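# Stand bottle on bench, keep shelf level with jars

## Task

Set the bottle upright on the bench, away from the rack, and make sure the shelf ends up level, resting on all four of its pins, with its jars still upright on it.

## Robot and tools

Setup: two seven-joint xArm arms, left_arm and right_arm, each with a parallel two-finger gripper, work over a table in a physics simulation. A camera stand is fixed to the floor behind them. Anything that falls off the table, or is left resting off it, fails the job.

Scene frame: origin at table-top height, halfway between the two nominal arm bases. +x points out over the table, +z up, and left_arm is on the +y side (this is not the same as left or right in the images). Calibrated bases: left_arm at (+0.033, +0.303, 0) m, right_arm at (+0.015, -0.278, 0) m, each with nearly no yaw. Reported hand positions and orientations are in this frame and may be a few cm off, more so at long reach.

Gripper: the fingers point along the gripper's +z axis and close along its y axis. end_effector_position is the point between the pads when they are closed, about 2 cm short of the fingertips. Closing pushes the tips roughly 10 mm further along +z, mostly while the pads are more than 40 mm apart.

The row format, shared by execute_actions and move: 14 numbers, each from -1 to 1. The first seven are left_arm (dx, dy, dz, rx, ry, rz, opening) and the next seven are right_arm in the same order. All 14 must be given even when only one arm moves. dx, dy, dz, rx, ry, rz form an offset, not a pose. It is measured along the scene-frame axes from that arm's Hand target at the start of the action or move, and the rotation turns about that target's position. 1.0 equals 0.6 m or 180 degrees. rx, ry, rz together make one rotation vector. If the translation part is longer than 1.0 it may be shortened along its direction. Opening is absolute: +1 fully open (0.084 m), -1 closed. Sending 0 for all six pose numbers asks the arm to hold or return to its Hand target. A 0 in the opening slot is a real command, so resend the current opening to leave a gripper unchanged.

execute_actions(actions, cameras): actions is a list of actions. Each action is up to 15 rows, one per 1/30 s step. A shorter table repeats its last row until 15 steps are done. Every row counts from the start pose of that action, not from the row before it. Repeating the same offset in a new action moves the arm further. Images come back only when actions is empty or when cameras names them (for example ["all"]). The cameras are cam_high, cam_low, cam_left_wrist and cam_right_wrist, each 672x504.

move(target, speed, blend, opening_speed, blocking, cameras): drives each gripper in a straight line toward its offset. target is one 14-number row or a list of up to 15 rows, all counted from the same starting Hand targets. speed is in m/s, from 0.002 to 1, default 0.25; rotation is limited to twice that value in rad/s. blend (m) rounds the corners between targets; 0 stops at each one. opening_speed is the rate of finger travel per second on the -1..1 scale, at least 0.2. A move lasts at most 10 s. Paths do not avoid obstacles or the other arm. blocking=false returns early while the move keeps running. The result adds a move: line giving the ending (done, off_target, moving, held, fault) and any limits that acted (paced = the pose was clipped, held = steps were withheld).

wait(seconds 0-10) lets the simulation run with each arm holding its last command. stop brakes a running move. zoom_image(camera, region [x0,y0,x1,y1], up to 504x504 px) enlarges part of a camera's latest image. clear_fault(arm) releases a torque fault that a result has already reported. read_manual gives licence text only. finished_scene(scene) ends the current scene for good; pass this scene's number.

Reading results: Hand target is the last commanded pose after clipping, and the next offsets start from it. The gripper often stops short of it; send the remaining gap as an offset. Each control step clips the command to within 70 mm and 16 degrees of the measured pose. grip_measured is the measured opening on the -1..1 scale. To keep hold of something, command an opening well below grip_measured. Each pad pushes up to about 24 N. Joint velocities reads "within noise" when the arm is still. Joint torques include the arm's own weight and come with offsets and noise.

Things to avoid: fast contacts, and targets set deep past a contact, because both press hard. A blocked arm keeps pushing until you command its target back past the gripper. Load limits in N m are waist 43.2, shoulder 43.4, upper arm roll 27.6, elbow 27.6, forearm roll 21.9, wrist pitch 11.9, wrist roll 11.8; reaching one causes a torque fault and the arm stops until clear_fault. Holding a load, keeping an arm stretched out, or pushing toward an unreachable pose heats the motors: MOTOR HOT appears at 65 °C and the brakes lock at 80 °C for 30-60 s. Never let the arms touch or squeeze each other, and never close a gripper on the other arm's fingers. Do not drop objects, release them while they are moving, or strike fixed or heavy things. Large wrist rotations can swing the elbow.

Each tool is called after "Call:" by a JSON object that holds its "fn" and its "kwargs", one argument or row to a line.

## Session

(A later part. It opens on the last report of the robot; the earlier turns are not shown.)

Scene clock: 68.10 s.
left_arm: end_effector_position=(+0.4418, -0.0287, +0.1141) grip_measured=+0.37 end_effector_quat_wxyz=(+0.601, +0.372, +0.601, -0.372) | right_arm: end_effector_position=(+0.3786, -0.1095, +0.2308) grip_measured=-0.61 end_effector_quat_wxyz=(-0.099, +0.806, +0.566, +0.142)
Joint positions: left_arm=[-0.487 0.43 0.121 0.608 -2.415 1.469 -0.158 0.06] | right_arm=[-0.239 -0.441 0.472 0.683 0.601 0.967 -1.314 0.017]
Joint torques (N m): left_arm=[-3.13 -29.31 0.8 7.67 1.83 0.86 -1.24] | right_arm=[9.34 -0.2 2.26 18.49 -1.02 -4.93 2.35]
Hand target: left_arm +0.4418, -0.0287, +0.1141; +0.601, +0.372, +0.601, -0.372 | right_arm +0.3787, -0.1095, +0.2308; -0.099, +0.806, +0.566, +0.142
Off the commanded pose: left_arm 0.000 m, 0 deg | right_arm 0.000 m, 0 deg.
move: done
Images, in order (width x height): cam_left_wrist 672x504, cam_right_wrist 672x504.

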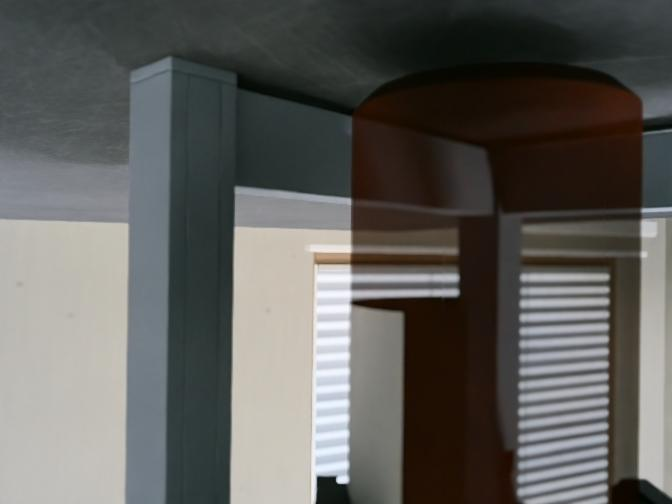

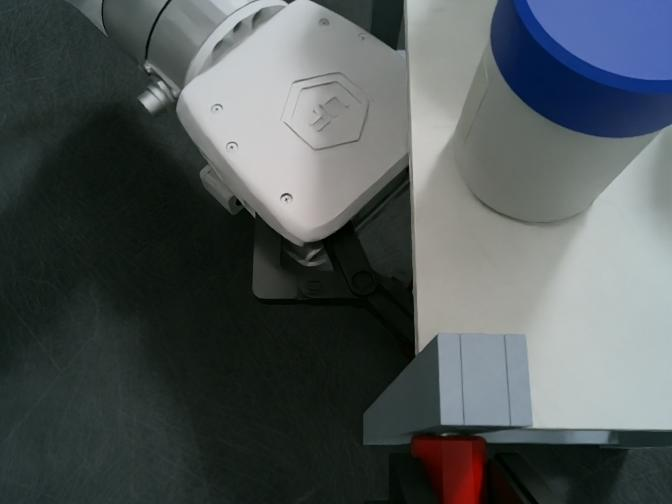

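Call:
{"fn": "move", "kwargs": {
  "target": [
    [0,0,0,0,0,0,0.0, 0,0,0,0,0,0,-0.2],
    [0,0,0,0,0,0,0.0, -0.0339,-0.0941,0,0,0,0,-0.2],
    [0,0,-0.01,0,0,0,0.0, -0.0339,-0.0941,0,0,0,0,-0.2]
  ],
  "speed": [0.1,0.1,0.015],
  "opening_speed": 1.0,
  "cameras": ["all"]
}}

Call:
{"fn": "zoom_image", "kwargs": {
  "camera": "cam_right_wrist",
  "region": [370, 120, 620, 370]
}}

Call:
{"fn": "zoom_image", "kwargs": {
  "camera": "cam_low",
  "region": [300, 210, 420, 310]
}}

Scene clock: 70.90 s.
left_arm: end_effector_position=(+0.4418, -0.0287, +0.1082) grip_measured=+0.37 end_effector_quat_wxyz=(+0.601, +0.372, +0.601, -0.372) | right_arm: end_effector_position=(+0.3583, -0.1660, +0.2308) grip_measured=-0.22 end_effector_quat_wxyz=(-0.099, +0.806, +0.566, +0.142)
Joint positions: left_arm=[-0.486 0.452 0.121 0.615 -2.416 1.482 -0.15 0.06] | right_arm=[-0.272 -0.546 0.351 0.599 0.583 1.048 -1.441 0.035]
Joint torques (N m): left_arm=[3.02 -18.33 -1.79 11.54 -2.62 4.85 0.92] | right_arm=[-5.64 -9.75 -4.23 16.74 -3.63 0.5 -2.57]
Hand target: left_arm +0.4418, -0.0287, +0.1081; +0.601, +0.372, +0.601, -0.372 | right_arm +0.3583, -0.1660, +0.2308; -0.099, +0.806, +0.566, +0.142
Off the commanded pose: left_arm 0.000 m, 0 deg | right_arm 0.000 m, 0 deg.
move: done

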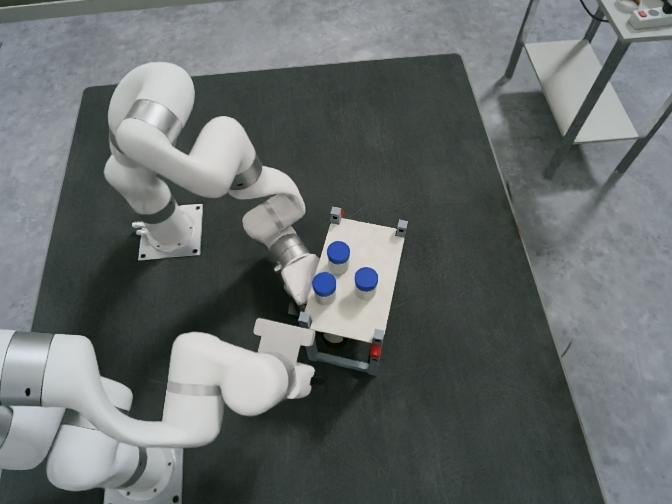

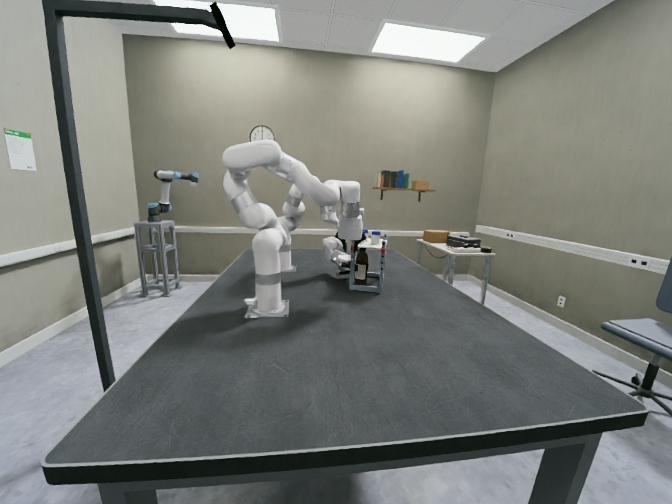

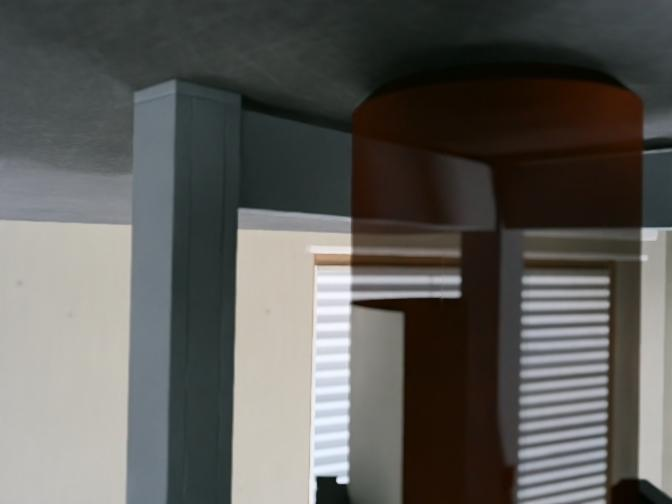

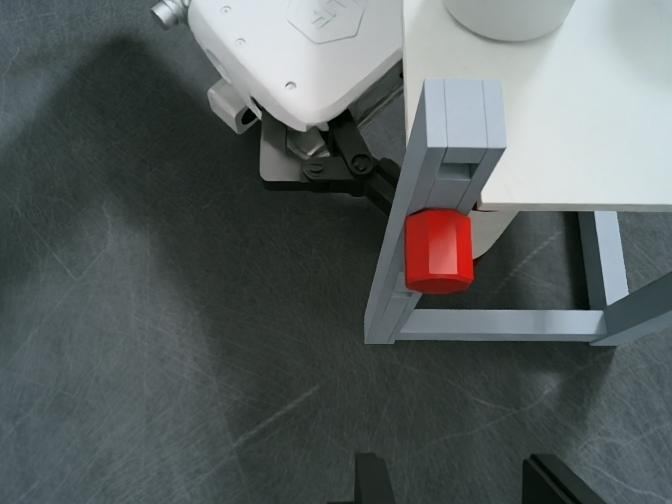

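Scaled by 2.016 from the camera's 672x504 image, which has a finer 960x720 frame.

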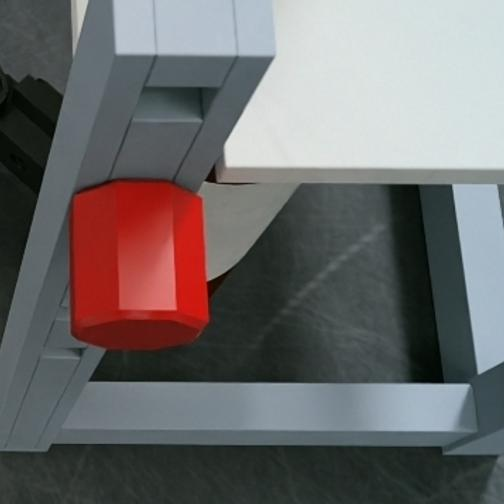

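Scaled by 4.200 from the camera's 672x504 image, which has a finer 960x720 frame.

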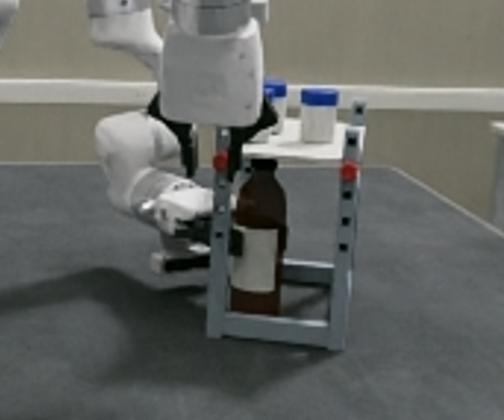

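Call:
{"fn": "move", "kwargs": {
  "target": [
    [-0.1858,0.3729,0,0,0,0,0.0, 0,0,0,0,0,0,-0.2],
    [-0.1858,0.3729,-0.0045,0,0,0,0.0, 0,0,0,0,0,0,-0.2]
  ],
  "speed": [0.12,0.02],
  "cameras": ["all"]
}}

Scene clock: 74.07 s.
left_arm: end_effector_position=(+0.3303, +0.1951, +0.1054) grip_measured=+0.37 end_effector_quat_wxyz=(+0.601, +0.372, +0.601, -0.372) | right_arm: end_effector_position=(+0.3583, -0.1660, +0.2308) grip_measured=-0.21 end_effector_quat_wxyz=(-0.099, +0.806, +0.566, +0.142)
Joint positions: left_arm=[-0.079 0.425 0.601 0.332 -1.556 1.806 0.028 0.06] | right_arm=[-0.272 -0.546 0.351 0.599 0.583 1.048 -1.441 0.035]
Joint torques (N m): left_arm=[2.85 -11.16 -0.64 6.09 -1.99 4.89 1.23] | right_arm=[-5.84 -10.38 -4.24 16.79 -3.16 0.36 -2.58]
Hand target: left_arm +0.3303, +0.1951, +0.1054; +0.601, +0.372, +0.601, -0.372 | right_arm +0.3583, -0.1660, +0.2308; -0.099, +0.806, +0.566, +0.142
Off the commanded pose: left_arm 0.000 m, 0 deg | right_arm 0.000 m, 0 deg.
move: done

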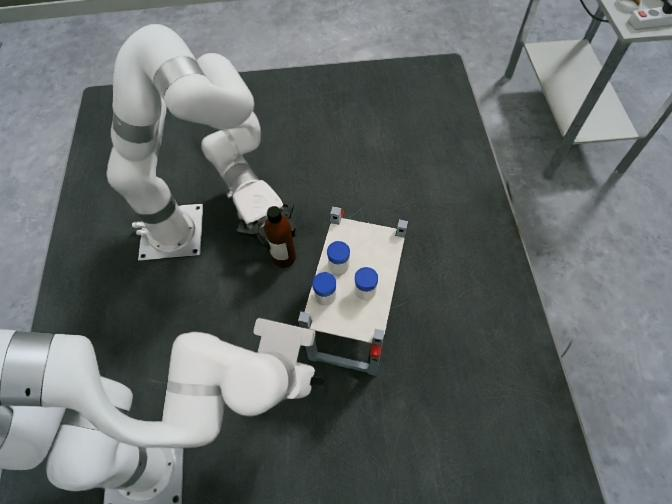

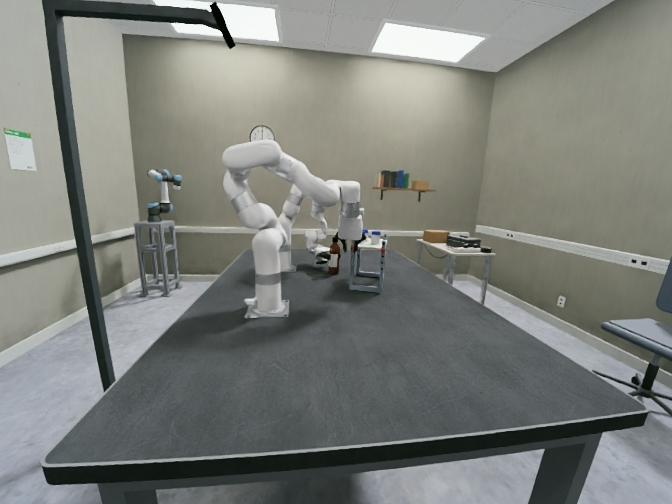

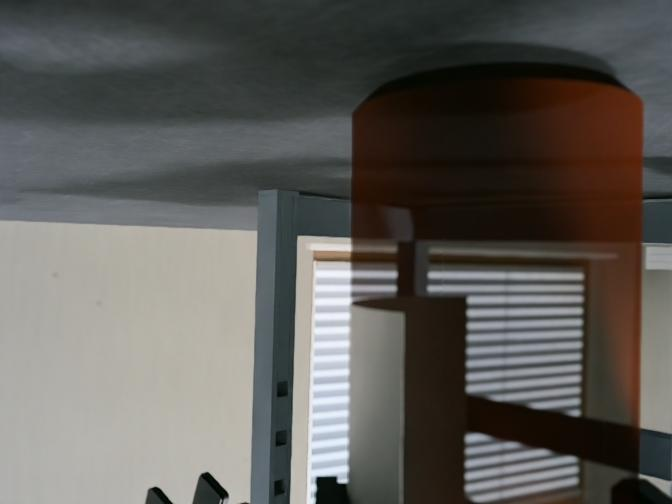

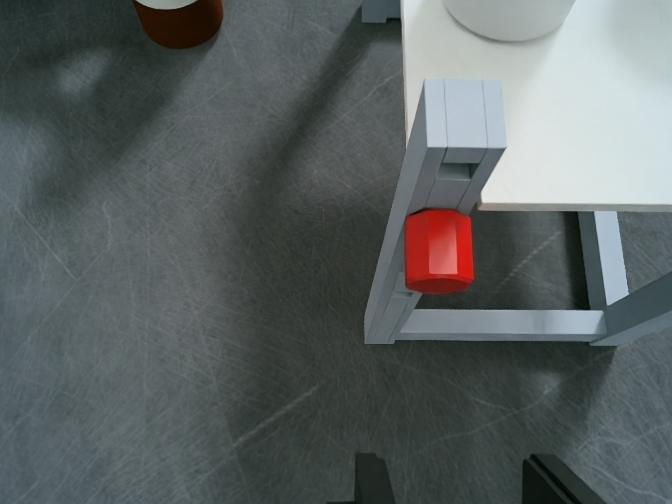

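Call:
{"fn": "move", "kwargs": {
  "target": [
    [0,0,-0.0013,0,0,0,0.0, 0,0,0,0,0,0,-0.2],
    [0,0,-0.0013,0,0,0,0.67, 0,0,0,0,0,0,-0.2],
    [-0.0595,0.1193,-0.0013,0,0,0,0.67, 0,0,0,0,0,0,-0.2]
  ],
  "speed": [0.02,0.02,0.12],
  "opening_speed": 0.8,
  "cameras": ["all"]
}}

Call:
{"fn": "zoom_image", "kwargs": {
  "camera": "cam_high",
  "region": [240, 180, 440, 400]
}}

Scene clock: 77.23 s.
left_arm: end_effector_position=(+0.2946, +0.2666, +0.1046) grip_measured=+0.67 end_effector_quat_wxyz=(+0.601, +0.372, +0.601, -0.372) | right_arm: end_effector_position=(+0.3583, -0.1660, +0.2308) grip_measured=-0.21 end_effector_quat_wxyz=(-0.099, +0.806, +0.566, +0.142)
Joint positions: left_arm=[0.094 0.526 0.747 0.416 -1.258 1.908 0.092 0.072] | right_arm=[-0.272 -0.546 0.351 0.599 0.583 1.048 -1.441 0.035]
Joint torques (N m): left_arm=[3.07 -10.17 3.7 5.74 2.91 3.64 1.27] | right_arm=[-6.18 -9.43 -4.03 16.57 -2.92 0.54 -2.23]
Hand target: left_arm +0.2946, +0.2666, +0.1046; +0.601, +0.372, +0.601, -0.372 | right_arm +0.3583, -0.1660, +0.2308; -0.099, +0.806, +0.566, +0.142
Off the commanded pose: left_arm 0.000 m, 0 deg | right_arm 0.000 m, 0 deg.
move: done

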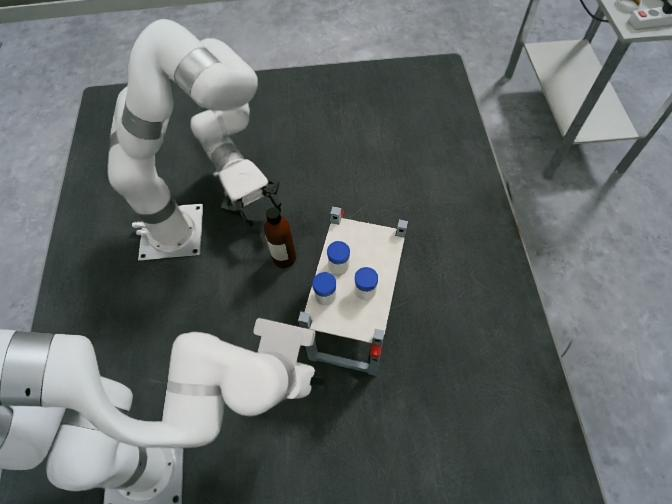

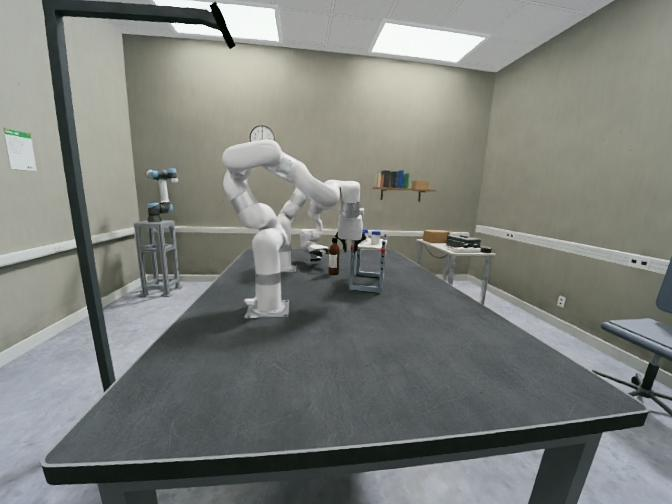

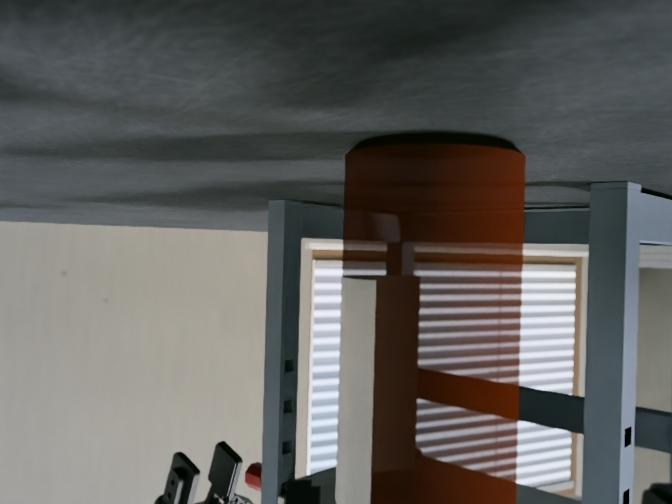

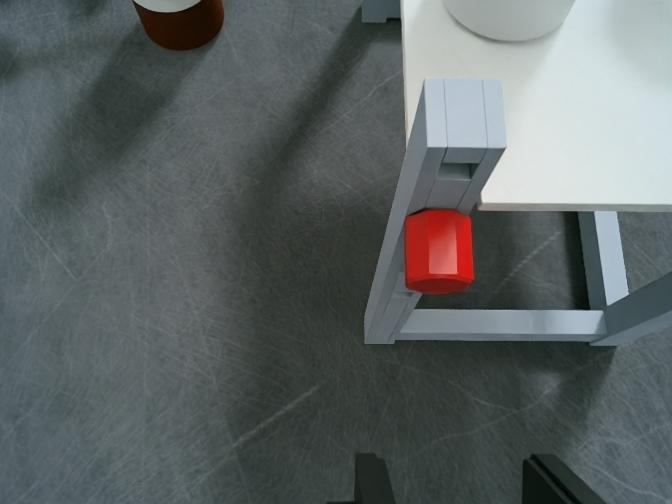

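Scaled by 2.291 from the camera's 672x504 image, which has a finer 960x720 frame.

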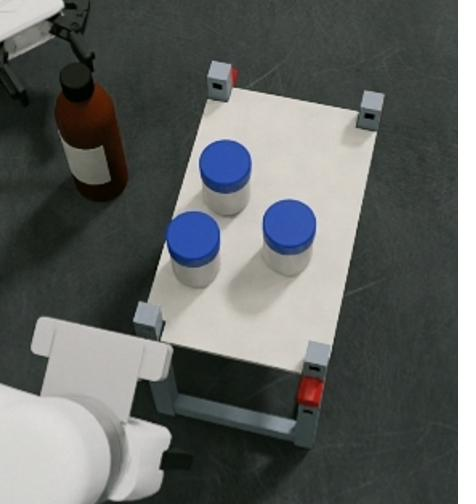

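Call:
{"fn": "move", "kwargs": {
  "target": [0.154,0.218,0.3257,0,0,0,0.67, -0.03,-0.08,0.05,0,0,0,-0.2],
  "speed": 0.3,
  "cameras": ["cam_left_wrist","cam_right_wrist"]
}}

Call:
{"fn": "zoom_image", "kwargs": {
  "camera": "cam_left_wrist",
  "region": [150, 150, 500, 400]
}}

Scene clock: 79.10 s.
left_arm: end_effector_position=(+0.3870, +0.3974, +0.3000) grip_measured=+0.67 end_effector_quat_wxyz=(+0.601, +0.372, +0.601, -0.372) | right_arm: end_effector_position=(+0.3403, -0.2140, +0.2608) grip_measured=-0.21 end_effector_quat_wxyz=(-0.099, +0.806, +0.566, +0.142)
Joint positions: left_arm=[0.056 0.096 0.955 0.811 -1.206 1.983 -0.657 0.072] | right_arm=[-0.322 -0.633 0.229 0.619 0.51 1.201 -1.515 0.035]
Joint torques (N m): left_arm=[3.08 -8.36 -1.01 14.43 -3.73 3.23 -1.35] | right_arm=[-6.29 -8.58 -3.69 21.14 -3.62 0.57 -2.62]
Hand target: left_arm +0.3870, +0.3974, +0.3000; +0.601, +0.372, +0.601, -0.372 | right_arm +0.3403, -0.2140, +0.2608; -0.099, +0.806, +0.566, +0.142
Off the commanded pose: left_arm 0.000 m, 0 deg | right_arm 0.000 m, 0 deg.
move: done
Images, in order (width x height): cam_left_wrist 672x504, cam_right_wrist 672x504.

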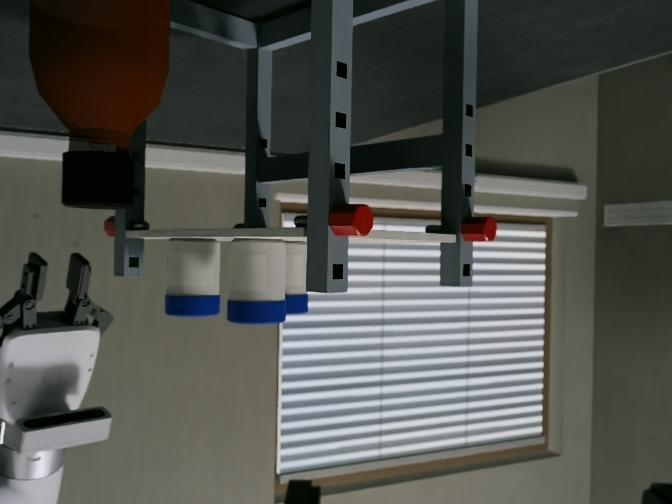

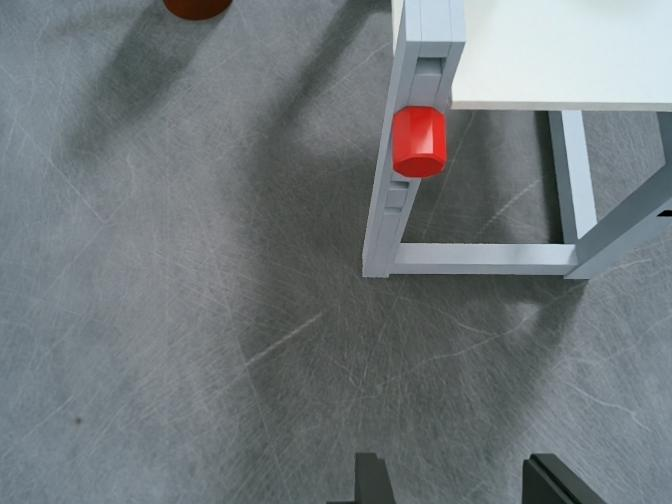

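Scaled by 1.440 from the camera's 672x504 image, which has a finer 960x720 frame.

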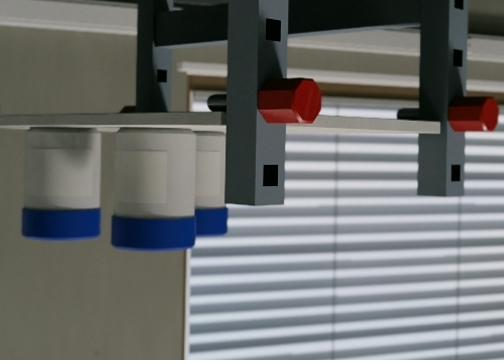

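Call:
{"fn": "zoom_image", "kwargs": {
  "camera": "cam_left_wrist",
  "region": [90, 190, 290, 290]
}}

Call:
{"fn": "zoom_image", "kwargs": {
  "camera": "cam_left_wrist",
  "region": [290, 190, 510, 300]
}}

Scaled by 2.520 from the camera's 672x504 image, which has a finer 960x720 frame.

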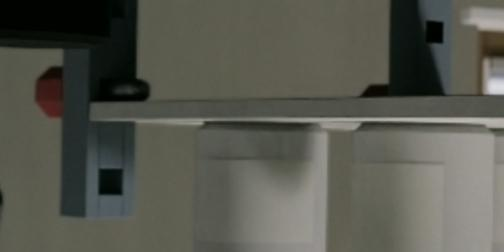

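Scaled by 2.291 from the camera's 672x504 image, which has a finer 960x720 frame.

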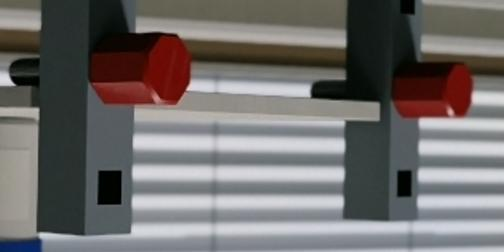

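Call:
{"fn": "finished_scene", "kwargs": {
  "scene": 1
}}

The scene is finished: the task was done.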